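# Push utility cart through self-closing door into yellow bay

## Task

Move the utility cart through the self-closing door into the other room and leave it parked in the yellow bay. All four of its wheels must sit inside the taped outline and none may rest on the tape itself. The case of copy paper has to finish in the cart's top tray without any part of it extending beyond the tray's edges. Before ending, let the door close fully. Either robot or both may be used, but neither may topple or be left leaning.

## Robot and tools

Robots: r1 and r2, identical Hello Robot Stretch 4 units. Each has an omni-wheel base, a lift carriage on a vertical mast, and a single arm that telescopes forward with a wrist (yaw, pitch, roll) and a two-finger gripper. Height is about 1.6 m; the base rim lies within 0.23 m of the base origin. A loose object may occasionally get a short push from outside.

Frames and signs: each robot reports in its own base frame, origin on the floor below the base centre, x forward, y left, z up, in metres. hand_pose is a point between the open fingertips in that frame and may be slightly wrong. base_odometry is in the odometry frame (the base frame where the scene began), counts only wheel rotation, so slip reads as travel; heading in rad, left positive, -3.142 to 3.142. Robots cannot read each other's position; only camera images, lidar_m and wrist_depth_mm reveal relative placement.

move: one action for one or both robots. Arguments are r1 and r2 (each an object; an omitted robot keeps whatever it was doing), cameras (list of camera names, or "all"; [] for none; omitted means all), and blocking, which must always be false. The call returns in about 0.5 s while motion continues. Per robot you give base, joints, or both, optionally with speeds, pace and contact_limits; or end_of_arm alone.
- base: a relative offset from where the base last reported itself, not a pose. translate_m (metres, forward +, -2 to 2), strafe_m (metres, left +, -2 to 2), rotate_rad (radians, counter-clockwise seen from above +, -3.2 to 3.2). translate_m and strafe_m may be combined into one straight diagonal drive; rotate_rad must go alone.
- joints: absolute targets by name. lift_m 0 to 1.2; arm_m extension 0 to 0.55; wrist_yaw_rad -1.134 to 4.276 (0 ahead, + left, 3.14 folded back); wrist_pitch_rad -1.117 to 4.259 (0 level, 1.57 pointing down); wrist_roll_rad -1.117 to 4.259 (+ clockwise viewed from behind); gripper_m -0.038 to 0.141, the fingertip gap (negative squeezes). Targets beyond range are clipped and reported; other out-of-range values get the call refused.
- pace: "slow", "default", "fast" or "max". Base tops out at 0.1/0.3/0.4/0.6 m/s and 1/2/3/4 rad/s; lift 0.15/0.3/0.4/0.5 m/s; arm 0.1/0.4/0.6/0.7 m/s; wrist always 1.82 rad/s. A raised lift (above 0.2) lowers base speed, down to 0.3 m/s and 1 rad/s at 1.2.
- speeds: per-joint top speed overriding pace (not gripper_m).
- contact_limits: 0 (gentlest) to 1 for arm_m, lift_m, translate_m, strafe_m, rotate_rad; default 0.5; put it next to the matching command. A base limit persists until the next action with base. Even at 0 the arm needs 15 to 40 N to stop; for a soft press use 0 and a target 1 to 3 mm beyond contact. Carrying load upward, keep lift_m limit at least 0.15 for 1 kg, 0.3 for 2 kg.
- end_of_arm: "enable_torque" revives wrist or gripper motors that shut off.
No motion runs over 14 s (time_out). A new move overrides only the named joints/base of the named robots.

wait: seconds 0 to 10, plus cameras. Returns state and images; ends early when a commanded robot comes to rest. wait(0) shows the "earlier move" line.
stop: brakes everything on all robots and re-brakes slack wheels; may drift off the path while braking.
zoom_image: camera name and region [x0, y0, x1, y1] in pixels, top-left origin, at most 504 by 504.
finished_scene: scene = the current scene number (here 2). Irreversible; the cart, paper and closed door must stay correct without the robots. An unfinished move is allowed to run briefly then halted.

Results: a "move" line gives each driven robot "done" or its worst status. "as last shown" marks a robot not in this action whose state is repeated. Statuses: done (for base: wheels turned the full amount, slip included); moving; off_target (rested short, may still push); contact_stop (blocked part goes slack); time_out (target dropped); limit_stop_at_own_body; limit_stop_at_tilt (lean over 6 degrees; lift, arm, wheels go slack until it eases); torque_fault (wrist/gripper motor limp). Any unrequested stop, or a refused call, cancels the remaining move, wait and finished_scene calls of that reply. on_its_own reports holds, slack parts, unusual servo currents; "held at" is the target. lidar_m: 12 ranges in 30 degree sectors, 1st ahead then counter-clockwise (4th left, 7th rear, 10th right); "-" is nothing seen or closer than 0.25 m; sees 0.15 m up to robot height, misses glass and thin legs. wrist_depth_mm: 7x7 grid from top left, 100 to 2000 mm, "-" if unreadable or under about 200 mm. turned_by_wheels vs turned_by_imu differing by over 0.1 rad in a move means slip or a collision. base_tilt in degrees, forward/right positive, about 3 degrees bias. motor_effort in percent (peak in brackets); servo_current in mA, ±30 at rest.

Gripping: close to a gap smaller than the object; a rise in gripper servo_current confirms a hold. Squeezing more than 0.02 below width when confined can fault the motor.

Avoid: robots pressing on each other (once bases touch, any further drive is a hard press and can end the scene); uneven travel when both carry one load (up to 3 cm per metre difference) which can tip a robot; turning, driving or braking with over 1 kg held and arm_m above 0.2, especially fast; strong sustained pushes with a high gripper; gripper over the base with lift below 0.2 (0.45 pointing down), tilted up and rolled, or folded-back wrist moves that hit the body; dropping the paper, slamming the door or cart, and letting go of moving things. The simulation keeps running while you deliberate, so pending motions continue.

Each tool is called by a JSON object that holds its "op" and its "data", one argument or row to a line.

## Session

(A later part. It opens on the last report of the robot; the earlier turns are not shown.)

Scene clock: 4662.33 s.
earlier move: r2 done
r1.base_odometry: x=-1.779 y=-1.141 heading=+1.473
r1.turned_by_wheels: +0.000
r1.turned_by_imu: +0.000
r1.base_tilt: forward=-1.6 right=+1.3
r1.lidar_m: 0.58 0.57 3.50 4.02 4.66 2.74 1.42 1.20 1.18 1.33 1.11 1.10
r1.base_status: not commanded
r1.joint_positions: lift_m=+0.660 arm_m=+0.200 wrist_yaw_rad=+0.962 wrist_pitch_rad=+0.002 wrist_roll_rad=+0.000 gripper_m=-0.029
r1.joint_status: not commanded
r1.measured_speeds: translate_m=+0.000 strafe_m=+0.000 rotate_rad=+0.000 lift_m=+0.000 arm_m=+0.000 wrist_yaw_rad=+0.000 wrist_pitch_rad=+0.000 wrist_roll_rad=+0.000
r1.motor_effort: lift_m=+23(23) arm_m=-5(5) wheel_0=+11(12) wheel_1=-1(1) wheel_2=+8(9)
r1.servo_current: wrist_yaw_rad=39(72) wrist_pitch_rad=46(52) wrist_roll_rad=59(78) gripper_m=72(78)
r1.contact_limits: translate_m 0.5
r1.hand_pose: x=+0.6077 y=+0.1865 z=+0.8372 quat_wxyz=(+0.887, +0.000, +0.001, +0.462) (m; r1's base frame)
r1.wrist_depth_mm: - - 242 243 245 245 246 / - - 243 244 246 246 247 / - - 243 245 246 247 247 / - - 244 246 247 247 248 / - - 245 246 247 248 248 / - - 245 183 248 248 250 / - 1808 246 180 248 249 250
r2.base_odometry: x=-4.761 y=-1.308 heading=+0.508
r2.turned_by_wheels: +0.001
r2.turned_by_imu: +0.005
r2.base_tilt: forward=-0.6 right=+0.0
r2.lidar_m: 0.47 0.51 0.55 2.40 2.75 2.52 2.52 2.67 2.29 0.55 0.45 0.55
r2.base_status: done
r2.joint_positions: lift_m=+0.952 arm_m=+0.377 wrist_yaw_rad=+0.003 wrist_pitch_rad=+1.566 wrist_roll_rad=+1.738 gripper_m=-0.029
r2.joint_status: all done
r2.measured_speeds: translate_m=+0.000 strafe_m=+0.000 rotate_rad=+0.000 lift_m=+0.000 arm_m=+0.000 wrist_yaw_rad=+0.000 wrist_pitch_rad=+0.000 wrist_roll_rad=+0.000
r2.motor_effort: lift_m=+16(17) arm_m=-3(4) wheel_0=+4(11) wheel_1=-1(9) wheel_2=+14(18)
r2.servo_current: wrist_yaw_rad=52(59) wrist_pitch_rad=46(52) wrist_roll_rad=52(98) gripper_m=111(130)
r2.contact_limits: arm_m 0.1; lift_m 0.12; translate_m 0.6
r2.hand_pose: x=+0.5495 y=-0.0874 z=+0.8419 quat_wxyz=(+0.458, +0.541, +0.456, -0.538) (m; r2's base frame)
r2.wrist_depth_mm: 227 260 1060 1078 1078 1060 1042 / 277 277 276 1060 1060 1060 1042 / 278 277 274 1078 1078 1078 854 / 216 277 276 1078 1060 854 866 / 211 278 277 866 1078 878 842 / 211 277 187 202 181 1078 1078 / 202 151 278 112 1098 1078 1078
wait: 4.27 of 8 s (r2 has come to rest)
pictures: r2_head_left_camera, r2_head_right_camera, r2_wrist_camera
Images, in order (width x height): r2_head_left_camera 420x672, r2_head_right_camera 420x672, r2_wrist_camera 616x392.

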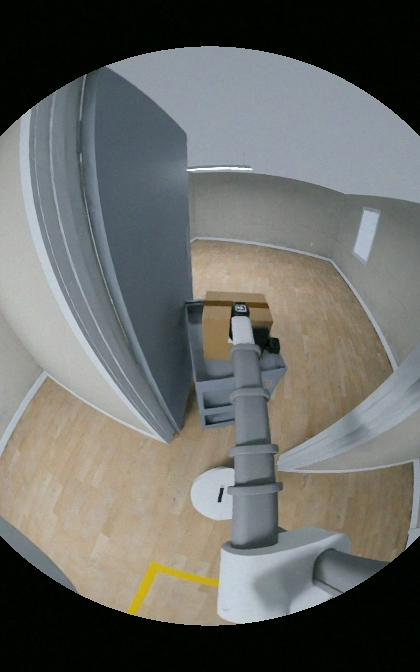

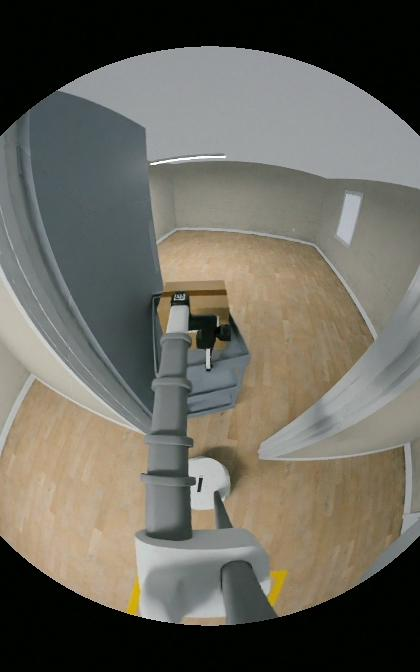

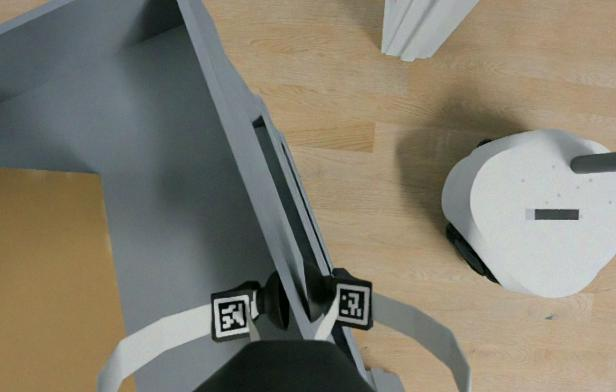

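{"op": "move", "data": {
  "r2": {"joints": {"gripper_m": 0.08}},
  "blocking": false,
  "cameras": []
}}

{"op": "wait", "data": {
  "seconds": 3,
  "cameras": []
}}

{"op": "move", "data": {
  "r2": {"joints": {"lift_m": 1.04, "wrist_roll_rad": 1.336}, "speeds": {"wrist_roll_rad": 0.6, "lift_m": 0.15}, "contact_limits": {"lift_m": 0.3}},
  "blocking": false,
  "cameras": []
}}

{"op": "wait", "data": {
  "seconds": 3,
  "cameras": ["r2_wrist_camera"]
}}

Scene clock: 4816.37 s.
move: r2 moving
r1.base_odometry: x=-1.779 y=-1.141 heading=+1.473
r1.turned_by_wheels: +0.000
r1.turned_by_imu: +0.000
r1.base_tilt: forward=-1.6 right=+1.2
r1.lidar_m: 0.60 0.56 3.53 4.00 4.68 2.69 1.46 1.21 1.20 1.36 1.10 1.09
r1.base_status: not commanded
r1.joint_positions: lift_m=+0.660 arm_m=+0.200 wrist_yaw_rad=+0.962 wrist_pitch_rad=+0.002 wrist_roll_rad=+0.000 gripper_m=-0.029
r1.joint_status: not commanded
r1.measured_speeds: translate_m=+0.000 strafe_m=+0.000 rotate_rad=+0.000 lift_m=+0.000 arm_m=+0.000 wrist_yaw_rad=+0.000 wrist_pitch_rad=+0.000 wrist_roll_rad=+0.000
r1.motor_effort: lift_m=+23(23) arm_m=-5(5) wheel_0=+10(11) wheel_1=-1(1) wheel_2=+8(9)
r1.servo_current: wrist_yaw_rad=52(59) wrist_pitch_rad=46(46) wrist_roll_rad=33(59) gripper_m=72(78)
r1.contact_limits: translate_m 0.5
r1.hand_pose: x=+0.6077 y=+0.1865 z=+0.8372 quat_wxyz=(+0.887, +0.000, +0.001, +0.462) (m; r1's base frame)
r1.wrist_depth_mm: - - 242 244 244 246 246 / - - 244 245 245 246 247 / - - 244 245 245 247 248 / - - 244 246 246 247 248 / - - 244 246 247 247 249 / - - 245 183 247 248 249 / - 1756 245 180 248 248 250
r2.base_odometry: x=-4.761 y=-1.308 heading=+0.508
r2.turned_by_wheels: +0.000
r2.turned_by_imu: +0.000
r2.base_tilt: forward=-0.7 right=+0.0
r2.lidar_m: 0.49 0.50 0.55 2.38 2.78 2.51 2.52 2.66 2.29 0.52 0.46 0.57
r2.base_status: not commanded
r2.joint_positions: lift_m=+0.952 arm_m=+0.377 wrist_yaw_rad=+0.003 wrist_pitch_rad=+1.566 wrist_roll_rad=+1.739 gripper_m=-0.003
r2.joint_status: gripper_m moving
r2.measured_speeds: translate_m=+0.000 strafe_m=+0.000 rotate_rad=+0.000 lift_m=+0.000 arm_m=+0.000 wrist_yaw_rad=+0.000 wrist_pitch_rad=+0.000 wrist_roll_rad=+0.007
r2.motor_effort: lift_m=+17(17) arm_m=-3(4) wheel_0=+4(4) wheel_1=-1(2) wheel_2=+14(14)
r2.servo_current: wrist_yaw_rad=46(59) wrist_pitch_rad=39(46) wrist_roll_rad=52(59) gripper_m=78(130)
r2.contact_limits: arm_m 0.1; lift_m 0.12; translate_m 0.6
r2.hand_pose: x=+0.5495 y=-0.0874 z=+0.8419 quat_wxyz=(+0.458, +0.541, +0.456, -0.538) (m; r2's base frame)
r2.wrist_depth_mm: 224 259 1060 1098 1060 1042 1042 / 273 277 278 1078 1042 1060 1042 / 282 278 278 1098 1078 1060 842 / 216 279 277 1098 1060 842 854 / 210 279 278 283 1078 866 854 / 209 281 188 204 185 1078 1060 / 202 236 279 112 154 - 1078
pictures: none
No camera images: "cameras" was empty.

Scene clock: 4817.63 s.
earlier move: r2 done
r1.base_odometry: x=-1.779 y=-1.141 heading=+1.473
r1.turned_by_wheels: +0.000
r1.turned_by_imu: +0.000
r1.base_tilt: forward=-1.5 right=+1.3
r1.lidar_m: 0.60 0.56 3.51 3.99 4.65 2.69 1.47 1.20 1.19 1.37 1.11 1.10
r1.base_status: not commanded
r1.joint_positions: lift_m=+0.660 arm_m=+0.200 wrist_yaw_rad=+0.962 wrist_pitch_rad=+0.002 wrist_roll_rad=+0.000 gripper_m=-0.029
r1.joint_status: not commanded
r1.measured_speeds: translate_m=+0.000 strafe_m=+0.000 rotate_rad=+0.000 lift_m=+0.000 arm_m=+0.000 wrist_yaw_rad=+0.000 wrist_pitch_rad=+0.000 wrist_roll_rad=+0.000
r1.motor_effort: lift_m=+23(23) arm_m=-5(5) wheel_0=+10(11) wheel_1=+0(1) wheel_2=+8(9)
r1.servo_current: wrist_yaw_rad=39(72) wrist_pitch_rad=39(46) wrist_roll_rad=39(72) gripper_m=72(78)
r1.contact_limits: translate_m 0.5
r1.hand_pose: x=+0.6077 y=+0.1865 z=+0.8372 quat_wxyz=(+0.887, +0.000, +0.001, +0.462) (m; r1's base frame)
r1.wrist_depth_mm: - - 242 243 245 245 246 / - - 243 244 245 246 246 / - - 243 245 245 246 248 / - - 243 245 246 246 248 / - - 245 246 247 248 249 / - - 245 182 248 249 249 / - 1756 246 180 248 249 249
r2.base_odometry: x=-4.761 y=-1.308 heading=+0.507
r2.turned_by_wheels: -0.001
r2.turned_by_imu: -0.001
r2.base_tilt: forward=-0.7 right=+0.1
r2.lidar_m: 0.49 0.50 0.55 2.41 2.80 2.53 2.51 2.67 2.30 0.57 0.46 0.56
r2.base_status: not commanded
r2.joint_positions: lift_m=+0.952 arm_m=+0.377 wrist_yaw_rad=+0.003 wrist_pitch_rad=+1.566 wrist_roll_rad=+1.742 gripper_m=+0.080
r2.joint_status: all done
r2.measured_speeds: translate_m=+0.000 strafe_m=+0.000 rotate_rad=+0.000 lift_m=+0.000 arm_m=+0.000 wrist_yaw_rad=+0.000 wrist_pitch_rad=+0.000 wrist_roll_rad=+0.000
r2.motor_effort: lift_m=+17(17) arm_m=-3(4) wheel_0=+4(4) wheel_1=-1(2) wheel_2=+7(14)
r2.servo_current: wrist_yaw_rad=46(59) wrist_pitch_rad=39(52) wrist_roll_rad=59(59) gripper_m=52(130)
r2.contact_limits: arm_m 0.1; lift_m 0.12; translate_m 0.6
r2.hand_pose: x=+0.5495 y=-0.0874 z=+0.8419 quat_wxyz=(+0.457, +0.541, +0.455, -0.539) (m; r2's base frame)
r2.wrist_depth_mm: 220 247 1078 1078 1078 1042 1060 / 263 276 276 1098 1078 1098 1060 / 278 276 276 1098 1078 1078 854 / 255 276 277 1078 1078 854 854 / 215 277 277 1078 1078 866 842 / 214 277 198 274 198 1078 1078 / 208 253 279 112 1098 1078 1078
wait: 1.27 of 3 s (r2 has come to rest)
pictures: none
No camera images: "cameras" was empty.

Scene clock: 4818.13 s.
move: r2 moving
r1.base_odometry: x=-1.779 y=-1.141 heading=+1.473
r1.turned_by_wheels: +0.000
r1.turned_by_imu: +0.000
r1.base_tilt: forward=-1.6 right=+1.2
r1.lidar_m: 0.61 0.54 3.51 4.00 4.64 2.71 1.43 1.19 1.20 1.37 1.11 1.11
r1.base_status: not commanded
r1.joint_positions: lift_m=+0.660 arm_m=+0.200 wrist_yaw_rad=+0.962 wrist_pitch_rad=+0.002 wrist_roll_rad=+0.000 gripper_m=-0.029
r1.joint_status: not commanded
r1.measured_speeds: translate_m=+0.000 strafe_m=+0.000 rotate_rad=+0.000 lift_m=+0.000 arm_m=+0.000 wrist_yaw_rad=+0.000 wrist_pitch_rad=+0.000 wrist_roll_rad=+0.000
r1.motor_effort: lift_m=+23(23) arm_m=-5(5) wheel_0=+11(11) wheel_1=+0(1) wheel_2=+9(9)
r1.servo_current: wrist_yaw_rad=33(59) wrist_pitch_rad=39(46) wrist_roll_rad=52(59) gripper_m=72(78)
r1.contact_limits: translate_m 0.5
r1.hand_pose: x=+0.6077 y=+0.1865 z=+0.8372 quat_wxyz=(+0.887, +0.000, +0.001, +0.462) (m; r1's base frame)
r1.wrist_depth_mm: - - 243 244 245 246 247 / - - 243 244 245 246 247 / - - 243 244 246 247 247 / - - 244 245 246 247 248 / - - 244 246 247 248 249 / - - 245 182 247 249 249 / - 1808 245 180 247 249 250
r2.base_odometry: x=-4.761 y=-1.308 heading=+0.507
r2.turned_by_wheels: +0.000
r2.turned_by_imu: +0.000
r2.base_tilt: forward=-0.7 right=+0.1
r2.lidar_m: 0.48 0.54 0.55 2.39 2.75 2.51 2.49 2.64 2.28 0.55 0.44 0.57
r2.base_status: not commanded
r2.joint_positions: lift_m=+0.990 arm_m=+0.377 wrist_yaw_rad=+0.003 wrist_pitch_rad=+1.566 wrist_roll_rad=+1.500 gripper_m=+0.080
r2.joint_status: lift_m moving; wrist_roll_rad moving
r2.measured_speeds: translate_m=+0.000 strafe_m=+0.000 rotate_rad=+0.000 lift_m=+0.146 arm_m=+0.000 wrist_yaw_rad=+0.000 wrist_pitch_rad=+0.000 wrist_roll_rad=-0.600
r2.motor_effort: lift_m=+22(24) arm_m=-3(4) wheel_0=+4(4) wheel_1=-2(2) wheel_2=+7(7)
r2.servo_current: wrist_yaw_rad=46(52) wrist_pitch_rad=39(46) wrist_roll_rad=59(85) gripper_m=46(59)
r2.contact_limits: arm_m 0.1; lift_m 0.3; translate_m 0.6
r2.hand_pose: x=+0.5495 y=-0.0874 z=+0.8796 quat_wxyz=(+0.519, +0.482, +0.517, -0.480) (m; r2's base frame)
r2.wrist_depth_mm: 254 279 294 1098 1138 - 1078 / 310 309 309 1118 1118 1098 1098 / 208 310 307 1118 1098 1098 1098 / 210 304 309 1138 1118 931 878 / 204 312 310 1118 1118 891 878 / 216 294 198 309 198 891 878 / 216 276 312 112 1098 1138 1138
pictures: none
No camera images: "cameras" was empty.

Scene clock: 4819.00 s.
earlier move: r2 done
r1.base_odometry: x=-1.779 y=-1.141 heading=+1.473
r1.turned_by_wheels: +0.000
r1.turned_by_imu: +0.000
r1.base_tilt: forward=-1.6 right=+1.2
r1.lidar_m: 0.62 0.55 3.51 3.95 4.64 2.69 1.43 1.21 1.20 1.32 1.12 1.12
r1.base_status: not commanded
r1.joint_positions: lift_m=+0.660 arm_m=+0.200 wrist_yaw_rad=+0.962 wrist_pitch_rad=+0.002 wrist_roll_rad=+0.000 gripper_m=-0.029
r1.joint_status: not commanded
r1.measured_speeds: translate_m=+0.000 strafe_m=+0.000 rotate_rad=+0.000 lift_m=+0.000 arm_m=+0.000 wrist_yaw_rad=+0.000 wrist_pitch_rad=+0.000 wrist_roll_rad=+0.000
r1.motor_effort: lift_m=+23(23) arm_m=-5(5) wheel_0=+10(11) wheel_1=-1(1) wheel_2=+8(9)
r1.servo_current: wrist_yaw_rad=46(65) wrist_pitch_rad=46(59) wrist_roll_rad=59(72) gripper_m=65(78)
r1.contact_limits: translate_m 0.5
r1.hand_pose: x=+0.6077 y=+0.1865 z=+0.8372 quat_wxyz=(+0.887, +0.000, +0.001, +0.462) (m; r1's base frame)
r1.wrist_depth_mm: - - 242 244 245 246 247 / - - 243 244 245 246 247 / - - 243 245 246 247 248 / - - 245 245 246 247 248 / - - 244 245 247 248 248 / - - 244 183 247 249 249 / - 1808 246 180 247 249 250
r2.base_odometry: x=-4.761 y=-1.308 heading=+0.507
r2.turned_by_wheels: +0.000
r2.turned_by_imu: +0.000
r2.base_tilt: forward=-0.6 right=+0.1
r2.lidar_m: 0.50 0.50 0.54 2.41 2.75 2.52 2.50 2.68 2.29 0.49 0.46 0.56
r2.base_status: not commanded
r2.joint_positions: lift_m=+1.040 arm_m=+0.377 wrist_yaw_rad=+0.003 wrist_pitch_rad=+1.566 wrist_roll_rad=+1.338 gripper_m=+0.080
r2.joint_status: all done
r2.measured_speeds: translate_m=+0.000 strafe_m=+0.000 rotate_rad=+0.000 lift_m=+0.000 arm_m=+0.000 wrist_yaw_rad=+0.000 wrist_pitch_rad=+0.000 wrist_roll_rad=+0.000
r2.motor_effort: lift_m=+21(24) arm_m=-3(4) wheel_0=+3(4) wheel_1=-1(2) wheel_2=+7(7)
r2.servo_current: wrist_yaw_rad=59(59) wrist_pitch_rad=39(46) wrist_roll_rad=46(85) gripper_m=52(59)
r2.contact_limits: arm_m 0.1; lift_m 0.3; translate_m 0.6
r2.hand_pose: x=+0.5494 y=-0.0874 z=+0.9295 quat_wxyz=(+0.557, +0.439, +0.554, -0.437) (m; r2's base frame)
r2.wrist_depth_mm: 317 319 343 1138 1182 1008 - / 185 364 362 362 1160 960 1160 / 190 273 364 1160 1160 1160 1182 / 204 291 366 1160 1138 1160 1160 / 209 319 366 1182 1160 946 960 / 221 317 198 1182 198 946 946 / 234 317 368 112 1205 960 1182
wait: 0.87 of 3 s (r2 has come to rest)
pictures: r2_wrist_camera
Images, in order (width x height): r2_wrist_camera 616x392.

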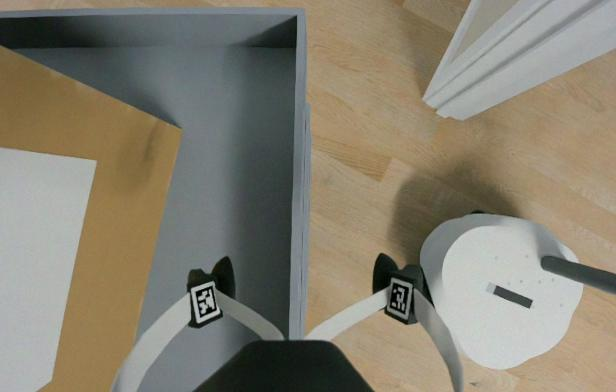

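{"op": "move", "data": {
  "blocking": false,
  "cameras": ["r2_wrist_camera", "r2_head_camera"]
}}

Scene clock: 4850.83 s.
r1.base_odometry: x=-1.779 y=-1.141 heading=+1.473
r1.turned_by_wheels: +0.000
r1.turned_by_imu: +0.000
r1.base_tilt: forward=-1.5 right=+1.3
r1.lidar_m: 0.60 0.55 3.52 4.00 4.65 2.73 1.46 1.19 1.20 1.33 1.12 1.11
r1.base_status: not commanded
r1.joint_positions: lift_m=+0.660 arm_m=+0.200 wrist_yaw_rad=+0.962 wrist_pitch_rad=+0.002 wrist_roll_rad=+0.000 gripper_m=-0.029
r1.joint_status: not commanded
r1.measured_speeds: translate_m=+0.000 strafe_m=+0.000 rotate_rad=+0.000 lift_m=+0.000 arm_m=+0.000 wrist_yaw_rad=+0.000 wrist_pitch_rad=+0.000 wrist_roll_rad=+0.000
r1.motor_effort: lift_m=+23(23) arm_m=-5(5) wheel_0=+10(11) wheel_1=-1(1) wheel_2=+8(9)
r1.servo_current: wrist_yaw_rad=46(65) wrist_pitch_rad=46(59) wrist_roll_rad=33(72) gripper_m=72(78)
r1.contact_limits: translate_m 0.5
r1.hand_pose: x=+0.6077 y=+0.1865 z=+0.8372 quat_wxyz=(+0.887, +0.000, +0.001, +0.462) (m; r1's base frame)
r1.wrist_depth_mm: - - 242 243 245 246 246 / - - 243 244 245 246 248 / - - 244 245 247 246 248 / - - 244 245 246 248 248 / - - 245 246 247 248 249 / - - 244 182 247 249 249 / - 1808 246 180 248 249 249
r2.base_odometry: x=-4.761 y=-1.308 heading=+0.507
r2.turned_by_wheels: +0.000
r2.turned_by_imu: +0.000
r2.base_tilt: forward=-0.7 right=+0.1
r2.lidar_m: 0.48 0.51 0.53 2.40 2.78 2.54 2.51 2.68 2.29 0.55 0.45 0.54
r2.base_status: not commanded
r2.joint_positions: lift_m=+1.040 arm_m=+0.377 wrist_yaw_rad=+0.003 wrist_pitch_rad=+1.566 wrist_roll_rad=+1.338 gripper_m=+0.080
r2.joint_status: all done
r2.measured_speeds: translate_m=+0.000 strafe_m=+0.000 rotate_rad=+0.000 lift_m=+0.000 arm_m=+0.000 wrist_yaw_rad=+0.000 wrist_pitch_rad=+0.000 wrist_roll_rad=+0.000
r2.motor_effort: lift_m=+21(24) arm_m=-3(4) wheel_0=+4(4) wheel_1=-1(2) wheel_2=+7(7)
r2.servo_current: wrist_yaw_rad=46(59) wrist_pitch_rad=46(46) wrist_roll_rad=46(85) gripper_m=59(59)
r2.contact_limits: arm_m 0.1; lift_m 0.3; translate_m 0.6
r2.hand_pose: x=+0.5494 y=-0.0874 z=+0.9295 quat_wxyz=(+0.557, +0.439, +0.554, -0.437) (m; r2's base frame)
r2.wrist_depth_mm: 317 320 343 1160 1138 1008 - / 184 362 364 362 1182 976 1160 / 190 271 364 1182 1160 1138 1118 / 205 293 364 1182 1160 1182 1160 / 209 317 366 1160 1160 946 960 / 221 319 198 1160 198 931 960 / 233 315 368 112 1182 946 1160
pictures: r2_head_camera, r2_wrist_camera
Images, in order (width x height): r2_head_camera 420x560, r2_wrist_camera 616x392.

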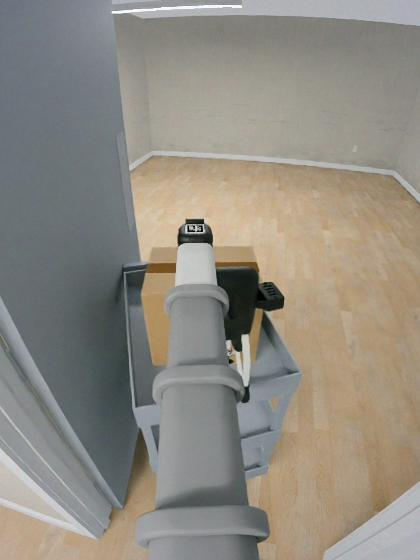

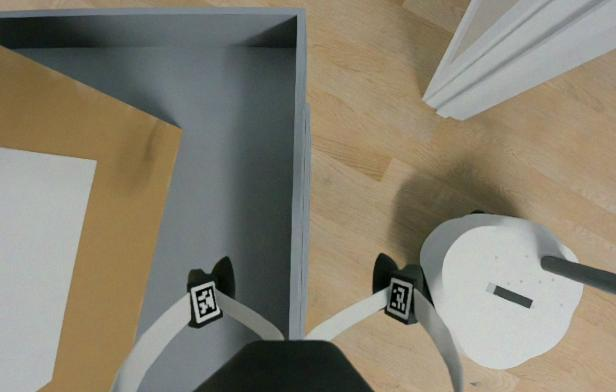

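{"op": "move", "data": {
  "r2": {"base": {"translate_m": -0.029, "strafe_m": -0.183}, "joints": {"arm_m": 0.454}, "contact_limits": {"strafe_m": 0.3, "arm_m": 0.1}, "pace": "slow"},
  "cameras": [],
  "blocking": false
}}

{"op": "wait", "data": {
  "seconds": 4,
  "cameras": ["r2_wrist_camera", "r2_head_camera"]
}}

Scene clock: 4885.80 s.
move: r2 moving
r1.base_odometry: x=-1.779 y=-1.141 heading=+1.473
r1.turned_by_wheels: +0.000
r1.turned_by_imu: +0.000
r1.base_tilt: forward=-1.6 right=+1.3
r1.lidar_m: 0.62 0.57 3.50 3.99 4.66 2.67 1.42 1.21 1.16 1.34 1.09 1.10
r1.base_status: not commanded
r1.joint_positions: lift_m=+0.660 arm_m=+0.200 wrist_yaw_rad=+0.962 wrist_pitch_rad=+0.002 wrist_roll_rad=+0.000 gripper_m=-0.029
r1.joint_status: not commanded
r1.measured_speeds: translate_m=+0.000 strafe_m=+0.000 rotate_rad=+0.000 lift_m=+0.000 arm_m=+0.000 wrist_yaw_rad=+0.000 wrist_pitch_rad=+0.000 wrist_roll_rad=+0.000
r1.motor_effort: lift_m=+23(23) arm_m=-4(5) wheel_0=+11(11) wheel_1=+0(1) wheel_2=+9(9)
r1.servo_current: wrist_yaw_rad=59(65) wrist_pitch_rad=46(46) wrist_roll_rad=46(59) gripper_m=72(78)
r1.contact_limits: translate_m 0.5
r1.hand_pose: x=+0.6077 y=+0.1865 z=+0.8372 quat_wxyz=(+0.887, +0.000, +0.001, +0.462) (m; r1's base frame)
r1.wrist_depth_mm: - - 243 243 244 246 246 / - - 243 244 245 246 248 / - - 244 246 245 247 248 / - - 244 245 247 247 248 / - - 245 246 247 248 248 / - - 245 182 247 249 250 / - 1863 246 180 247 249 250
r2.base_odometry: x=-4.756 y=-1.321 heading=+0.507
r2.turned_by_wheels: +0.000
r2.turned_by_imu: +0.001
r2.base_tilt: forward=-0.6 right=+0.1
r2.lidar_m: 0.49 0.50 0.55 2.42 2.78 2.50 2.52 2.61 2.27 0.54 0.45 0.53
r2.base_status: translate_m moving; strafe_m moving
r2.joint_positions: lift_m=+1.040 arm_m=+0.389 wrist_yaw_rad=+0.003 wrist_pitch_rad=+1.566 wrist_roll_rad=+1.338 gripper_m=+0.080
r2.joint_status: arm_m moving
r2.measured_speeds: translate_m=-0.008 strafe_m=-0.051 rotate_rad=+0.000 lift_m=+0.000 arm_m=+0.049 wrist_yaw_rad=+0.000 wrist_pitch_rad=+0.000 wrist_roll_rad=-0.001
r2.motor_effort: lift_m=+21(21) arm_m=+6(12) wheel_0=+8(11) wheel_1=-7(9) wheel_2=+6(8)
r2.servo_current: wrist_yaw_rad=46(59) wrist_pitch_rad=39(46) wrist_roll_rad=52(65) gripper_m=52(59)
r2.contact_limits: arm_m 0.1; lift_m 0.3; strafe_m 0.3
r2.hand_pose: x=+0.5619 y=-0.0874 z=+0.9295 quat_wxyz=(+0.557, +0.439, +0.554, -0.437) (m; r2's base frame)
r2.wrist_depth_mm: 338 340 340 1160 1182 1078 - / 362 364 362 364 1160 1025 1160 / 177 256 364 364 1138 1138 1182 / 186 279 364 364 1182 1160 1160 / 193 298 366 364 1160 960 960 / 204 298 198 366 198 946 931 / 221 296 368 112 1160 960 1160
pictures: none
No camera images: "cameras" was empty.

Scene clock: 4888.37 s.
earlier move: r2 done
r1.base_odometry: x=-1.779 y=-1.141 heading=+1.473
r1.turned_by_wheels: +0.000
r1.turned_by_imu: +0.000
r1.base_tilt: forward=-1.6 right=+1.2
r1.lidar_m: 0.61 0.55 3.52 3.98 4.63 2.71 1.44 1.21 1.20 1.36 1.11 1.11
r1.base_status: not commanded
r1.joint_positions: lift_m=+0.660 arm_m=+0.200 wrist_yaw_rad=+0.962 wrist_pitch_rad=+0.002 wrist_roll_rad=+0.000 gripper_m=-0.029
r1.joint_status: not commanded
r1.measured_speeds: translate_m=+0.000 strafe_m=+0.000 rotate_rad=+0.000 lift_m=+0.000 arm_m=+0.000 wrist_yaw_rad=+0.000 wrist_pitch_rad=+0.000 wrist_roll_rad=+0.000
r1.motor_effort: lift_m=+23(23) arm_m=-5(5) wheel_0=+10(11) wheel_1=+0(1) wheel_2=+8(9)
r1.servo_current: wrist_yaw_rad=52(72) wrist_pitch_rad=39(52) wrist_roll_rad=33(72) gripper_m=78(78)
r1.contact_limits: translate_m 0.5
r1.hand_pose: x=+0.6077 y=+0.1865 z=+0.8372 quat_wxyz=(+0.887, +0.000, +0.001, +0.462) (m; r1's base frame)
r1.wrist_depth_mm: - - 243 244 245 245 246 / - - 243 244 245 246 248 / - - 243 244 246 247 247 / - - 244 245 246 247 248 / - - 245 245 247 248 248 / - - 245 182 247 248 249 / - 1756 246 180 247 250 250
r2.base_odometry: x=-4.697 y=-1.482 heading=+0.507
r2.turned_by_wheels: +0.000
r2.turned_by_imu: +0.000
r2.base_tilt: forward=-0.6 right=+0.1
r2.lidar_m: 0.56 0.55 0.71 2.58 2.96 2.53 2.52 2.43 2.10 0.48 0.29 0.39
r2.base_status: done
r2.joint_positions: lift_m=+1.040 arm_m=+0.454 wrist_yaw_rad=+0.003 wrist_pitch_rad=+1.566 wrist_roll_rad=+1.338 gripper_m=+0.080
r2.joint_status: all done
r2.measured_speeds: translate_m=+0.000 strafe_m=+0.000 rotate_rad=+0.000 lift_m=+0.000 arm_m=+0.000 wrist_yaw_rad=+0.000 wrist_pitch_rad=+0.000 wrist_roll_rad=+0.000
r2.motor_effort: lift_m=+21(21) arm_m=+8(13) wheel_0=+5(12) wheel_1=-4(9) wheel_2=+5(9)
r2.servo_current: wrist_yaw_rad=46(59) wrist_pitch_rad=33(46) wrist_roll_rad=52(65) gripper_m=52(59)
r2.contact_limits: arm_m 0.1; lift_m 0.3; strafe_m 0.3
r2.hand_pose: x=+0.6262 y=-0.0874 z=+0.9295 quat_wxyz=(+0.557, +0.439, +0.554, -0.437) (m; r2's base frame)
r2.wrist_depth_mm: 1160 1205 1160 1160 1160 1160 - / 1182 1160 1182 1160 1160 1138 - / 1205 1205 1205 1160 1160 - - / 1205 1205 1182 1160 1182 1160 1160 / 368 366 366 1205 1182 946 946 / 307 357 198 364 198 946 946 / 241 263 366 112 1182 1205 976
wait: 2.57 of 4 s (r2 has come to rest)
pictures: r2_head_camera, r2_wrist_camera
Images, in order (width x height): r2_head_camera 420x560, r2_wrist_camera 616x392.

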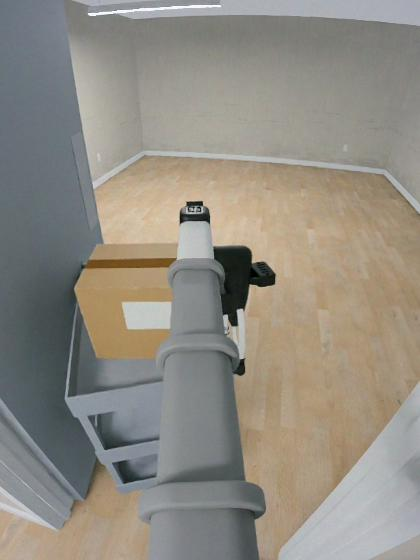

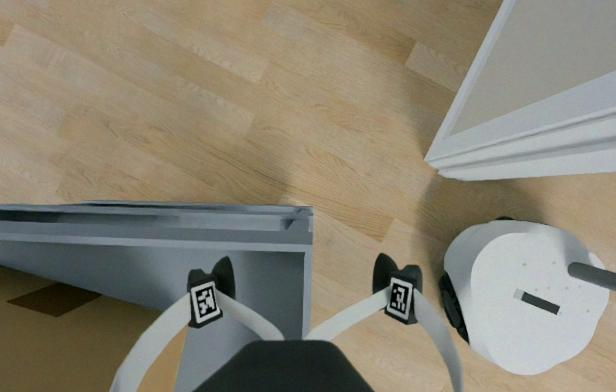

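{"op": "move", "data": {
  "r2": {"base": {"translate_m": 0.006, "strafe_m": 0.037}, "joints": {"arm_m": 0.438}, "contact_limits": {"strafe_m": 0.3, "arm_m": 0.1}, "pace": "slow"},
  "cameras": [],
  "blocking": false
}}

{"op": "wait", "data": {
  "seconds": 3,
  "cameras": ["r2_wrist_camera"]
}}

Scene clock: 4902.03 s.
move: r2 moving
r1.base_odometry: x=-1.779 y=-1.141 heading=+1.473
r1.turned_by_wheels: +0.000
r1.turned_by_imu: +0.000
r1.base_tilt: forward=-1.6 right=+1.2
r1.lidar_m: 0.61 0.57 3.52 4.01 4.65 2.74 1.46 1.21 1.18 1.33 1.11 1.11
r1.base_status: not commanded
r1.joint_positions: lift_m=+0.660 arm_m=+0.200 wrist_yaw_rad=+0.962 wrist_pitch_rad=+0.002 wrist_roll_rad=+0.000 gripper_m=-0.029
r1.joint_status: not commanded
r1.measured_speeds: translate_m=+0.000 strafe_m=+0.000 rotate_rad=+0.000 lift_m=+0.000 arm_m=+0.000 wrist_yaw_rad=+0.000 wrist_pitch_rad=+0.000 wrist_roll_rad=+0.000
r1.motor_effort: lift_m=+23(23) arm_m=-4(5) wheel_0=+11(11) wheel_1=+0(1) wheel_2=+8(8)
r1.servo_current: wrist_yaw_rad=59(65) wrist_pitch_rad=39(46) wrist_roll_rad=52(59) gripper_m=72(78)
r1.contact_limits: translate_m 0.5
r1.hand_pose: x=+0.6077 y=+0.1865 z=+0.8372 quat_wxyz=(+0.887, +0.000, +0.001, +0.462) (m; r1's base frame)
r1.wrist_depth_mm: - - 243 244 244 245 246 / - - 243 244 245 246 247 / - - 243 245 245 247 247 / - - 244 245 246 247 248 / - - 244 245 246 247 249 / - - 244 182 247 248 249 / - 1808 245 180 247 249 250
r2.base_odometry: x=-4.702 y=-1.469 heading=+0.507
r2.turned_by_wheels: +0.000
r2.turned_by_imu: +0.000
r2.base_tilt: forward=-0.7 right=+0.0
r2.lidar_m: 0.54 0.55 0.69 2.57 2.98 2.55 2.52 2.47 2.13 0.54 0.32 4.21
r2.base_status: translate_m moving; strafe_m moving
r2.joint_positions: lift_m=+1.040 arm_m=+0.443 wrist_yaw_rad=+0.003 wrist_pitch_rad=+1.567 wrist_roll_rad=+1.338 gripper_m=+0.080
r2.joint_status: arm_m moving
r2.measured_speeds: translate_m=+0.008 strafe_m=+0.052 rotate_rad=+0.001 lift_m=+0.000 arm_m=-0.031 wrist_yaw_rad=+0.000 wrist_pitch_rad=+0.001 wrist_roll_rad=+0.000
r2.motor_effort: lift_m=+21(21) arm_m=-6(11) wheel_0=-4(7) wheel_1=+6(8) wheel_2=-8(8)
r2.servo_current: wrist_yaw_rad=39(52) wrist_pitch_rad=39(46) wrist_roll_rad=46(59) gripper_m=52(52)
r2.contact_limits: arm_m 0.1; lift_m 0.3; strafe_m 0.3
r2.hand_pose: x=+0.6150 y=-0.0874 z=+0.9295 quat_wxyz=(+0.557, +0.439, +0.554, -0.437) (m; r2's base frame)
r2.wrist_depth_mm: 1160 1138 1160 1160 1160 1160 - / 1205 1182 1182 1182 1160 1098 - / 1160 1182 1160 1160 1160 - - / 1160 1205 1182 1160 1160 1160 1138 / 368 366 364 364 1182 960 946 / 298 322 198 364 198 946 946 / 228 248 370 112 1182 1182 1138
pictures: none
No camera images: "cameras" was empty.

Scene clock: 4903.00 s.
earlier move: r2 done
r1.base_odometry: x=-1.779 y=-1.141 heading=+1.473
r1.turned_by_wheels: +0.000
r1.turned_by_imu: +0.000
r1.base_tilt: forward=-1.6 right=+1.2
r1.lidar_m: 0.60 0.56 3.51 3.98 4.65 2.69 1.42 1.21 1.17 1.33 1.10 1.11
r1.base_status: not commanded
r1.joint_positions: lift_m=+0.660 arm_m=+0.200 wrist_yaw_rad=+0.962 wrist_pitch_rad=+0.002 wrist_roll_rad=+0.000 gripper_m=-0.029
r1.joint_status: not commanded
r1.measured_speeds: translate_m=+0.000 strafe_m=+0.000 rotate_rad=+0.000 lift_m=+0.000 arm_m=+0.000 wrist_yaw_rad=+0.000 wrist_pitch_rad=+0.000 wrist_roll_rad=+0.000
r1.motor_effort: lift_m=+23(23) arm_m=-5(5) wheel_0=+11(11) wheel_1=-1(1) wheel_2=+8(9)
r1.servo_current: wrist_yaw_rad=59(65) wrist_pitch_rad=39(46) wrist_roll_rad=46(59) gripper_m=65(78)
r1.contact_limits: translate_m 0.5
r1.hand_pose: x=+0.6077 y=+0.1865 z=+0.8372 quat_wxyz=(+0.887, +0.000, +0.001, +0.462) (m; r1's base frame)
r1.wrist_depth_mm: - - 243 244 245 246 247 / - - 242 244 245 247 247 / - - 243 245 246 247 247 / - - 243 245 246 247 248 / - - 245 247 247 248 249 / - - 245 183 247 249 250 / - 1863 246 180 247 249 250
r2.base_odometry: x=-4.710 y=-1.447 heading=+0.507
r2.turned_by_wheels: +0.000
r2.turned_by_imu: +0.000
r2.base_tilt: forward=-0.7 right=+0.1
r2.lidar_m: 0.53 0.54 0.66 2.53 2.96 2.51 2.53 2.49 2.12 0.53 0.33 4.22
r2.base_status: done
r2.joint_positions: lift_m=+1.040 arm_m=+0.438 wrist_yaw_rad=+0.003 wrist_pitch_rad=+1.567 wrist_roll_rad=+1.338 gripper_m=+0.080
r2.joint_status: all done
r2.measured_speeds: translate_m=+0.000 strafe_m=+0.000 rotate_rad=+0.000 lift_m=+0.000 arm_m=+0.000 wrist_yaw_rad=+0.000 wrist_pitch_rad=+0.000 wrist_roll_rad=+0.000
r2.motor_effort: lift_m=+21(21) arm_m=-7(12) wheel_0=-5(8) wheel_1=+4(8) wheel_2=-6(8)
r2.servo_current: wrist_yaw_rad=39(59) wrist_pitch_rad=46(46) wrist_roll_rad=52(59) gripper_m=46(59)
r2.contact_limits: arm_m 0.1; lift_m 0.3; strafe_m 0.3
r2.hand_pose: x=+0.6106 y=-0.0874 z=+0.9295 quat_wxyz=(+0.557, +0.439, +0.554, -0.437) (m; r2's base frame)
r2.wrist_depth_mm: 1182 1160 1160 1160 1160 1160 - / 1182 1160 1182 1205 1160 1118 - / 1182 1182 1205 1160 1160 - 1182 / 368 366 362 1182 1182 1160 1160 / 351 364 366 364 1182 960 931 / 238 272 198 366 198 946 960 / 188 226 366 112 1160 1182 1182
wait: 0.97 of 3 s (r2 has come to rest)
pictures: r2_wrist_camera
Images, in order (width x height): r2_wrist_camera 616x392.

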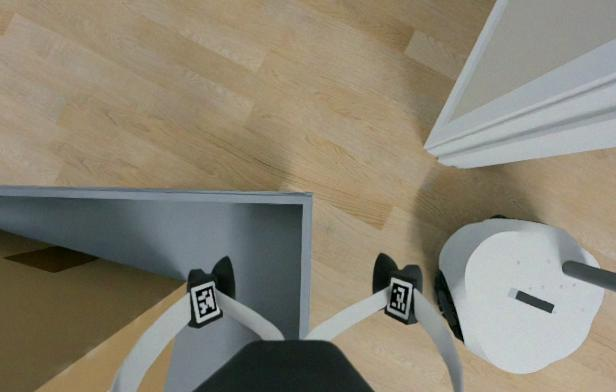

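{"op": "move", "data": {
  "r2": {"joints": {"lift_m": 0.952}, "contact_limits": {"lift_m": 0.12}},
  "cameras": [],
  "blocking": false
}}

{"op": "wait", "data": {
  "seconds": 2,
  "cameras": ["r2_wrist_camera"]
}}

{"op": "move", "data": {
  "r2": {"joints": {"gripper_m": -0.03}},
  "cameras": [],
  "blocking": false
}}

{"op": "wait", "data": {
  "seconds": 2,
  "cameras": ["r2_wrist_camera"]
}}

Scene clock: 4908.67 s.
move: r2 moving
r1.base_odometry: x=-1.779 y=-1.141 heading=+1.473
r1.turned_by_wheels: +0.000
r1.turned_by_imu: +0.000
r1.base_tilt: forward=-1.6 right=+1.3
r1.lidar_m: 0.64 0.57 3.50 3.95 4.67 2.72 1.44 1.21 1.21 1.36 1.11 1.12
r1.base_status: not commanded
r1.joint_positions: lift_m=+0.660 arm_m=+0.200 wrist_yaw_rad=+0.962 wrist_pitch_rad=+0.002 wrist_roll_rad=+0.000 gripper_m=-0.029
r1.joint_status: not commanded
r1.measured_speeds: translate_m=+0.000 strafe_m=+0.000 rotate_rad=+0.000 lift_m=+0.000 arm_m=+0.000 wrist_yaw_rad=+0.000 wrist_pitch_rad=+0.000 wrist_roll_rad=+0.000
r1.motor_effort: lift_m=+23(23) arm_m=-4(5) wheel_0=+11(11) wheel_1=-1(1) wheel_2=+8(9)
r1.servo_current: wrist_yaw_rad=65(65) wrist_pitch_rad=39(46) wrist_roll_rad=59(59) gripper_m=72(78)
r1.contact_limits: translate_m 0.5
r1.hand_pose: x=+0.6077 y=+0.1865 z=+0.8372 quat_wxyz=(+0.887, +0.000, +0.001, +0.462) (m; r1's base frame)
r1.wrist_depth_mm: - - 242 244 245 246 247 / - - 243 244 245 246 247 / - - 243 244 246 247 247 / - - 244 245 246 247 248 / - - 245 245 246 247 248 / - - 244 182 247 249 249 / - 1808 246 179 248 250 250
r2.base_odometry: x=-4.710 y=-1.447 heading=+0.507
r2.turned_by_wheels: +0.000
r2.turned_by_imu: +0.000
r2.base_tilt: forward=-0.7 right=+0.1
r2.lidar_m: 0.54 0.55 0.66 2.53 2.95 2.51 2.53 2.50 2.16 0.51 0.33 4.24
r2.base_status: not commanded
r2.joint_positions: lift_m=+1.002 arm_m=+0.438 wrist_yaw_rad=+0.003 wrist_pitch_rad=+1.567 wrist_roll_rad=+1.338 gripper_m=+0.080
r2.joint_status: lift_m moving
r2.measured_speeds: translate_m=+0.000 strafe_m=+0.000 rotate_rad=+0.000 lift_m=-0.146 arm_m=+0.000 wrist_yaw_rad=+0.000 wrist_pitch_rad=+0.000 wrist_roll_rad=+0.000
r2.motor_effort: lift_m=+9(22) arm_m=-7(8) wheel_0=-4(5) wheel_1=+4(4) wheel_2=-6(6)
r2.servo_current: wrist_yaw_rad=52(59) wrist_pitch_rad=39(46) wrist_roll_rad=52(65) gripper_m=52(52)
r2.contact_limits: arm_m 0.1; lift_m 0.12; strafe_m 0.3
r2.hand_pose: x=+0.6106 y=-0.0874 z=+0.8921 quat_wxyz=(+0.557, +0.439, +0.554, -0.437) (m; r2's base frame)
r2.wrist_depth_mm: 1138 1118 1118 1098 1118 1138 - / 1138 1118 1138 1118 1160 1138 - / 1160 1160 1138 1118 1138 960 1138 / 334 332 330 1138 1098 1118 1118 / 334 330 329 327 1138 931 917 / 240 274 198 327 198 904 904 / 188 221 329 112 1138 1138 931
pictures: none
No camera images: "cameras" was empty.

Scene clock: 4909.53 s.
earlier move: r2 done
r1.base_odometry: x=-1.779 y=-1.141 heading=+1.473
r1.turned_by_wheels: +0.000
r1.turned_by_imu: +0.000
r1.base_tilt: forward=-1.6 right=+1.3
r1.lidar_m: 0.59 0.58 3.51 3.99 4.65 2.72 1.45 1.19 1.21 1.34 1.12 1.09
r1.base_status: not commanded
r1.joint_positions: lift_m=+0.660 arm_m=+0.200 wrist_yaw_rad=+0.962 wrist_pitch_rad=+0.002 wrist_roll_rad=+0.000 gripper_m=-0.029
r1.joint_status: not commanded
r1.measured_speeds: translate_m=+0.000 strafe_m=+0.000 rotate_rad=+0.000 lift_m=+0.000 arm_m=+0.000 wrist_yaw_rad=+0.000 wrist_pitch_rad=+0.000 wrist_roll_rad=+0.000
r1.motor_effort: lift_m=+23(23) arm_m=-5(5) wheel_0=+11(11) wheel_1=-1(1) wheel_2=+8(9)
r1.servo_current: wrist_yaw_rad=59(65) wrist_pitch_rad=39(46) wrist_roll_rad=46(65) gripper_m=65(78)
r1.contact_limits: translate_m 0.5
r1.hand_pose: x=+0.6077 y=+0.1865 z=+0.8372 quat_wxyz=(+0.887, +0.000, +0.001, +0.462) (m; r1's base frame)
r1.wrist_depth_mm: - - 242 244 245 245 247 / - - 243 245 245 246 247 / - - 244 244 245 247 247 / - - 243 245 247 247 249 / - - 244 246 247 247 248 / - - 244 183 247 248 249 / - 1808 245 180 247 249 250
r2.base_odometry: x=-4.710 y=-1.447 heading=+0.507
r2.turned_by_wheels: +0.000
r2.turned_by_imu: +0.000
r2.base_tilt: forward=-0.7 right=+0.0
r2.lidar_m: 0.53 0.54 0.66 2.53 2.93 2.51 2.53 2.49 2.15 0.54 0.33 4.24
r2.base_status: not commanded
r2.joint_positions: lift_m=+0.952 arm_m=+0.438 wrist_yaw_rad=+0.003 wrist_pitch_rad=+1.567 wrist_roll_rad=+1.338 gripper_m=+0.080
r2.joint_status: all done
r2.measured_speeds: translate_m=+0.000 strafe_m=+0.000 rotate_rad=+0.000 lift_m=+0.000 arm_m=+0.000 wrist_yaw_rad=+0.000 wrist_pitch_rad=+0.000 wrist_roll_rad=+0.000
r2.motor_effort: lift_m=+14(22) arm_m=-7(8) wheel_0=-5(5) wheel_1=+4(4) wheel_2=-5(6)
r2.servo_current: wrist_yaw_rad=39(59) wrist_pitch_rad=46(46) wrist_roll_rad=46(65) gripper_m=52(59)
r2.contact_limits: arm_m 0.1; lift_m 0.12; strafe_m 0.3
r2.hand_pose: x=+0.6106 y=-0.0874 z=+0.8421 quat_wxyz=(+0.557, +0.439, +0.554, -0.437) (m; r2's base frame)
r2.wrist_depth_mm: 1098 1098 1098 1060 1078 1042 - / 1098 1078 1078 1098 1078 1060 - / 1078 1098 1098 1078 1098 946 1078 / 279 277 277 1078 1078 1078 1060 / 277 277 277 274 1078 904 842 / 239 274 199 276 198 854 842 / 188 221 279 112 1060 1078 854
wait: 0.87 of 2 s (r2 has come to rest)
pictures: r2_wrist_camera
Images, in order (width x height): r2_wrist_camera 616x392.

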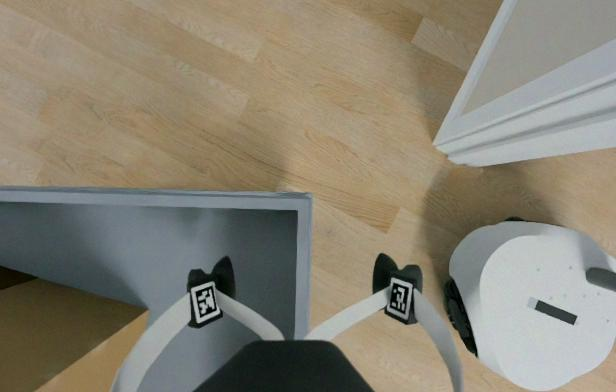

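Scene clock: 4910.03 s.
move: r2 moving
r1.base_odometry: x=-1.779 y=-1.141 heading=+1.473
r1.turned_by_wheels: +0.000
r1.turned_by_imu: +0.000
r1.base_tilt: forward=-1.6 right=+1.2
r1.lidar_m: 0.67 0.57 3.51 4.00 4.64 2.71 1.42 1.21 1.21 1.33 1.10 1.11
r1.base_status: not commanded
r1.joint_positions: lift_m=+0.660 arm_m=+0.200 wrist_yaw_rad=+0.962 wrist_pitch_rad=+0.002 wrist_roll_rad=+0.000 gripper_m=-0.029
r1.joint_status: not commanded
r1.measured_speeds: translate_m=+0.000 strafe_m=+0.000 rotate_rad=+0.000 lift_m=+0.000 arm_m=+0.000 wrist_yaw_rad=+0.000 wrist_pitch_rad=+0.000 wrist_roll_rad=+0.000
r1.motor_effort: lift_m=+23(23) arm_m=-4(5) wheel_0=+11(11) wheel_1=-1(1) wheel_2=+8(8)
r1.servo_current: wrist_yaw_rad=46(65) wrist_pitch_rad=46(46) wrist_roll_rad=59(59) gripper_m=72(78)
r1.contact_limits: translate_m 0.5
r1.hand_pose: x=+0.6077 y=+0.1865 z=+0.8372 quat_wxyz=(+0.887, +0.000, +0.001, +0.462) (m; r1's base frame)
r1.wrist_depth_mm: - - 242 244 245 245 246 / - - 243 244 245 246 247 / - - 244 245 246 246 248 / - - 244 246 247 248 248 / - - 244 246 247 247 248 / - - 244 183 247 248 250 / - 1808 246 180 247 249 250
r2.base_odometry: x=-4.710 y=-1.447 heading=+0.507
r2.turned_by_wheels: +0.000
r2.turned_by_imu: +0.000
r2.base_tilt: forward=-0.7 right=+0.0
r2.lidar_m: 0.54 0.54 0.68 2.54 2.92 2.54 2.49 2.49 2.16 0.56 0.34 4.23
r2.base_status: not commanded
r2.joint_positions: lift_m=+0.952 arm_m=+0.438 wrist_yaw_rad=+0.003 wrist_pitch_rad=+1.567 wrist_roll_rad=+1.338 gripper_m=+0.062
r2.joint_status: gripper_m moving
r2.measured_speeds: translate_m=+0.000 strafe_m=+0.000 rotate_rad=+0.000 lift_m=+0.000 arm_m=+0.000 wrist_yaw_rad=+0.000 wrist_pitch_rad=+0.000 wrist_roll_rad=+0.000
r2.motor_effort: lift_m=+14(14) arm_m=-7(7) wheel_0=-5(5) wheel_1=+3(4) wheel_2=-5(6)
r2.servo_current: wrist_yaw_rad=46(59) wrist_pitch_rad=39(46) wrist_roll_rad=46(52) gripper_m=137(137)
r2.contact_limits: arm_m 0.1; lift_m 0.12; strafe_m 0.3
r2.hand_pose: x=+0.6106 y=-0.0874 z=+0.8421 quat_wxyz=(+0.557, +0.439, +0.554, -0.437) (m; r2's base frame)
r2.wrist_depth_mm: 1098 1098 1078 1078 1060 1060 - / 1078 1098 1078 1098 1078 1042 - / 1098 1098 1078 1098 1060 991 1078 / 278 278 276 1078 1078 1078 1078 / 279 277 277 274 1098 904 866 / 239 278 193 277 191 854 842 / 187 211 278 112 1078 931 854
pictures: none
No camera images: "cameras" was empty.

Scene clock: 4911.30 s.
earlier move: r2 done
r1.base_odometry: x=-1.779 y=-1.141 heading=+1.473
r1.turned_by_wheels: +0.000
r1.turned_by_imu: +0.000
r1.base_tilt: forward=-1.6 right=+1.2
r1.lidar_m: 0.61 0.57 3.51 4.02 4.68 2.72 1.45 1.18 1.19 1.35 1.10 1.10
r1.base_status: not commanded
r1.joint_positions: lift_m=+0.660 arm_m=+0.200 wrist_yaw_rad=+0.962 wrist_pitch_rad=+0.002 wrist_roll_rad=+0.000 gripper_m=-0.029
r1.joint_status: not commanded
r1.measured_speeds: translate_m=+0.000 strafe_m=+0.000 rotate_rad=+0.000 lift_m=+0.000 arm_m=+0.000 wrist_yaw_rad=+0.000 wrist_pitch_rad=+0.000 wrist_roll_rad=+0.000
r1.motor_effort: lift_m=+23(23) arm_m=-4(5) wheel_0=+11(11) wheel_1=-1(1) wheel_2=+8(9)
r1.servo_current: wrist_yaw_rad=52(78) wrist_pitch_rad=39(52) wrist_roll_rad=52(59) gripper_m=72(78)
r1.contact_limits: translate_m 0.5
r1.hand_pose: x=+0.6077 y=+0.1865 z=+0.8372 quat_wxyz=(+0.887, +0.000, +0.001, +0.462) (m; r1's base frame)
r1.wrist_depth_mm: - - 242 243 245 245 247 / - - 243 244 245 246 247 / - - 243 245 246 247 248 / - - 244 245 246 247 248 / - - 244 246 247 248 249 / - - 245 182 247 247 250 / - 1921 245 180 247 249 250
r2.base_odometry: x=-4.710 y=-1.447 heading=+0.507
r2.turned_by_wheels: +0.000
r2.turned_by_imu: +0.000
r2.base_tilt: forward=-0.7 right=+0.1
r2.lidar_m: 0.55 0.55 0.67 2.55 2.93 2.54 2.52 2.48 2.14 0.53 0.33 4.25
r2.base_status: not commanded
r2.joint_positions: lift_m=+0.952 arm_m=+0.438 wrist_yaw_rad=+0.003 wrist_pitch_rad=+1.567 wrist_roll_rad=+1.338 gripper_m=-0.028
r2.joint_status: all done
r2.measured_speeds: translate_m=+0.000 strafe_m=+0.000 rotate_rad=+0.000 lift_m=+0.000 arm_m=+0.000 wrist_yaw_rad=+0.000 wrist_pitch_rad=+0.000 wrist_roll_rad=+0.000
r2.motor_effort: lift_m=+17(17) arm_m=-7(8) wheel_0=-5(5) wheel_1=+4(4) wheel_2=-6(6)
r2.servo_current: wrist_yaw_rad=46(59) wrist_pitch_rad=39(46) wrist_roll_rad=52(52) gripper_m=124(221)
r2.contact_limits: arm_m 0.1; lift_m 0.12; strafe_m 0.3
r2.hand_pose: x=+0.6106 y=-0.0874 z=+0.8419 quat_wxyz=(+0.557, +0.439, +0.554, -0.437) (m; r2's base frame)
r2.wrist_depth_mm: 1078 1098 1078 1078 1060 1078 - / 1078 1098 1078 1078 1078 1042 - / 1098 1098 1098 1078 1078 1042 1078 / 277 276 274 1118 1078 1060 1078 / 277 276 276 273 1098 904 854 / 242 276 184 202 183 854 854 / 189 211 276 112 - 1078 854
wait: 1.27 of 2 s (r2 has come to rest)
pictures: r2_wrist_camera
Images, in order (width x height): r2_wrist_camera 616x392.

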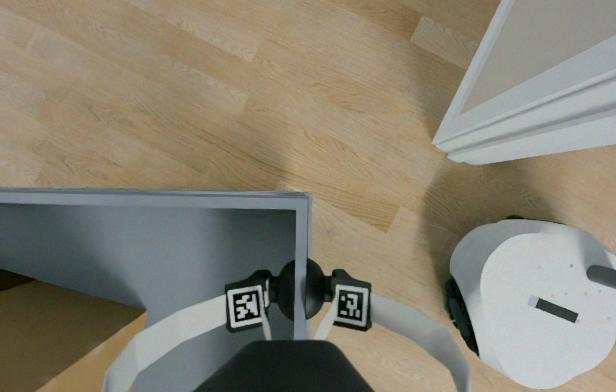

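{"op": "move", "data": {
  "r2": {"base": {"translate_m": -0.18}, "contact_limits": {"translate_m": 0.6}, "pace": "slow"},
  "cameras": [],
  "blocking": false
}}

{"op": "wait", "data": {
  "seconds": 4,
  "cameras": ["r2_wrist_camera", "r2_head_camera"]
}}

Scene clock: 4931.73 s.
move: r2 moving
r1.base_odometry: x=-1.779 y=-1.141 heading=+1.473
r1.turned_by_wheels: +0.000
r1.turned_by_imu: +0.000
r1.base_tilt: forward=-1.5 right=+1.3
r1.lidar_m: 0.58 0.57 3.50 3.99 4.67 2.74 1.45 1.19 1.17 1.36 1.11 1.11
r1.base_status: not commanded
r1.joint_positions: lift_m=+0.660 arm_m=+0.200 wrist_yaw_rad=+0.962 wrist_pitch_rad=+0.002 wrist_roll_rad=+0.000 gripper_m=-0.029
r1.joint_status: not commanded
r1.measured_speeds: translate_m=+0.000 strafe_m=+0.000 rotate_rad=+0.000 lift_m=+0.000 arm_m=+0.000 wrist_yaw_rad=+0.000 wrist_pitch_rad=+0.000 wrist_roll_rad=+0.000
r1.motor_effort: lift_m=+23(23) arm_m=-5(5) wheel_0=+11(11) wheel_1=-1(1) wheel_2=+8(8)
r1.servo_current: wrist_yaw_rad=46(78) wrist_pitch_rad=39(52) wrist_roll_rad=33(65) gripper_m=78(78)
r1.contact_limits: translate_m 0.5
r1.hand_pose: x=+0.6077 y=+0.1865 z=+0.8372 quat_wxyz=(+0.887, +0.000, +0.001, +0.462) (m; r1's base frame)
r1.wrist_depth_mm: - - 242 244 244 246 246 / - - 243 245 245 246 247 / - - 243 244 246 248 248 / - - 244 245 246 247 248 / - - 244 246 247 248 249 / - - 245 182 247 248 250 / - 1863 246 180 247 249 250
r2.base_odometry: x=-4.720 y=-1.452 heading=+0.507
r2.turned_by_wheels: +0.000
r2.turned_by_imu: +0.001
r2.base_tilt: forward=-0.6 right=+0.1
r2.lidar_m: 0.54 0.55 0.70 2.54 2.96 2.52 2.50 2.48 2.13 0.54 0.34 4.24
r2.base_status: translate_m moving
r2.joint_positions: lift_m=+0.952 arm_m=+0.438 wrist_yaw_rad=+0.003 wrist_pitch_rad=+1.567 wrist_roll_rad=+1.338 gripper_m=-0.028
r2.joint_status: not commanded
r2.measured_speeds: translate_m=-0.048 strafe_m=+0.000 rotate_rad=+0.003 lift_m=+0.000 arm_m=+0.000 wrist_yaw_rad=+0.000 wrist_pitch_rad=+0.000 wrist_roll_rad=+0.000
r2.motor_effort: lift_m=+17(17) arm_m=-7(7) wheel_0=-4(8) wheel_1=-7(7) wheel_2=+11(12)
r2.servo_current: wrist_yaw_rad=52(59) wrist_pitch_rad=39(46) wrist_roll_rad=52(52) gripper_m=124(130)
r2.contact_limits: arm_m 0.1; lift_m 0.12; translate_m 0.6
r2.hand_pose: x=+0.6106 y=-0.0874 z=+0.8419 quat_wxyz=(+0.557, +0.439, +0.554, -0.437) (m; r2's base frame)
r2.wrist_depth_mm: 1078 1078 1098 1060 1078 1060 - / 1098 1098 1078 1078 1078 1060 - / 1118 1098 1078 1078 1078 976 - / 279 279 276 1078 1098 1078 1078 / 279 277 277 276 1060 904 842 / 239 273 183 200 182 842 842 / 190 220 277 112 150 - 854
pictures: none
No camera images: "cameras" was empty.

Scene clock: 4934.33 s.
earlier move: r2 done
r1.base_odometry: x=-1.779 y=-1.141 heading=+1.473
r1.turned_by_wheels: +0.000
r1.turned_by_imu: +0.000
r1.base_tilt: forward=-1.5 right=+1.3
r1.lidar_m: 0.68 0.56 3.51 3.98 4.67 2.72 1.46 1.19 1.21 1.32 1.10 1.10
r1.base_status: not commanded
r1.joint_positions: lift_m=+0.660 arm_m=+0.200 wrist_yaw_rad=+0.962 wrist_pitch_rad=+0.002 wrist_roll_rad=+0.000 gripper_m=-0.029
r1.joint_status: not commanded
r1.measured_speeds: translate_m=+0.000 strafe_m=+0.000 rotate_rad=+0.000 lift_m=+0.000 arm_m=+0.000 wrist_yaw_rad=+0.000 wrist_pitch_rad=+0.000 wrist_roll_rad=+0.000
r1.motor_effort: lift_m=+23(23) arm_m=-5(5) wheel_0=+11(11) wheel_1=-1(1) wheel_2=+8(9)
r1.servo_current: wrist_yaw_rad=65(78) wrist_pitch_rad=39(52) wrist_roll_rad=65(78) gripper_m=72(78)
r1.contact_limits: translate_m 0.5
r1.hand_pose: x=+0.6077 y=+0.1865 z=+0.8372 quat_wxyz=(+0.887, +0.000, +0.001, +0.462) (m; r1's base frame)
r1.wrist_depth_mm: - - 242 243 244 246 247 / - - 243 245 245 246 247 / - - 244 244 246 247 247 / - - 244 244 246 247 248 / - - 245 245 246 248 248 / - - 245 183 247 248 249 / - 1921 246 180 248 249 250
r2.base_odometry: x=-4.867 y=-1.534 heading=+0.508
r2.turned_by_wheels: +0.001
r2.turned_by_imu: +0.003
r2.base_tilt: forward=-0.7 right=+0.0
r2.lidar_m: 0.55 0.56 0.79 2.59 2.79 2.33 2.36 2.46 2.10 0.88 0.45 0.44
r2.base_status: done
r2.joint_positions: lift_m=+0.952 arm_m=+0.438 wrist_yaw_rad=+0.003 wrist_pitch_rad=+1.566 wrist_roll_rad=+1.338 gripper_m=-0.029
r2.joint_status: not commanded
r2.measured_speeds: translate_m=+0.000 strafe_m=+0.000 rotate_rad=+0.000 lift_m=+0.000 arm_m=+0.000 wrist_yaw_rad=+0.000 wrist_pitch_rad=+0.000 wrist_roll_rad=+0.000
r2.motor_effort: lift_m=+17(17) arm_m=-7(8) wheel_0=+4(9) wheel_1=-3(9) wheel_2=+13(17)
r2.servo_current: wrist_yaw_rad=46(65) wrist_pitch_rad=39(52) wrist_roll_rad=46(59) gripper_m=111(130)
r2.contact_limits: arm_m 0.1; lift_m 0.12; translate_m 0.6
r2.hand_pose: x=+0.6108 y=-0.0874 z=+0.8419 quat_wxyz=(+0.557, +0.439, +0.554, -0.437) (m; r2's base frame)
r2.wrist_depth_mm: 1098 1078 1078 1078 1078 384 - / 1098 1078 1060 1060 1078 500 439 / 1098 1078 1078 1078 1060 1078 1060 / 1098 535 1118 1078 1118 1060 1078 / 281 278 277 276 1078 904 842 / 264 279 185 200 183 854 831 / 209 216 278 112 - - 866
wait: 2.60 of 4 s (r2 has come to rest)
pictures: r2_head_camera, r2_wrist_camera
Images, in order (width x height): r2_head_camera 420x560, r2_wrist_camera 616x392.

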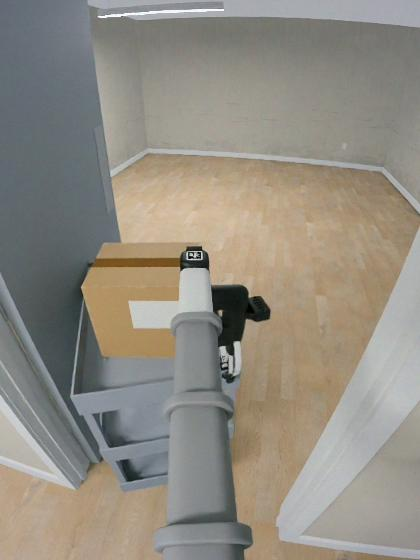

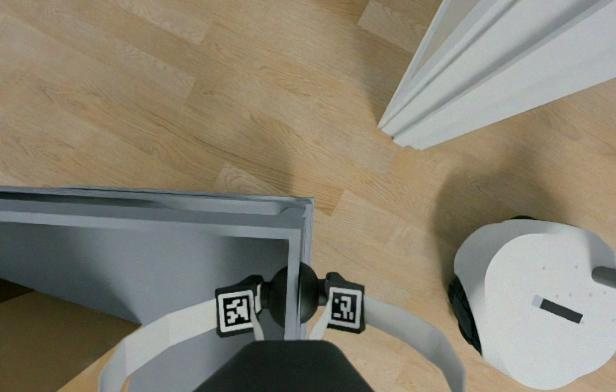

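{"op": "zoom_image", "data": {
  "camera": "r2_wrist_camera",
  "region": [180, 160, 432, 392]
}}

Scaled by 2.000.

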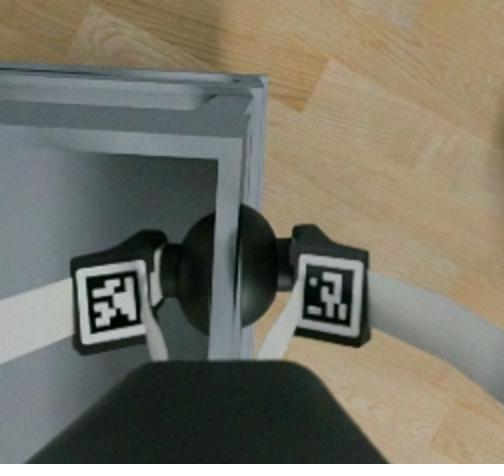

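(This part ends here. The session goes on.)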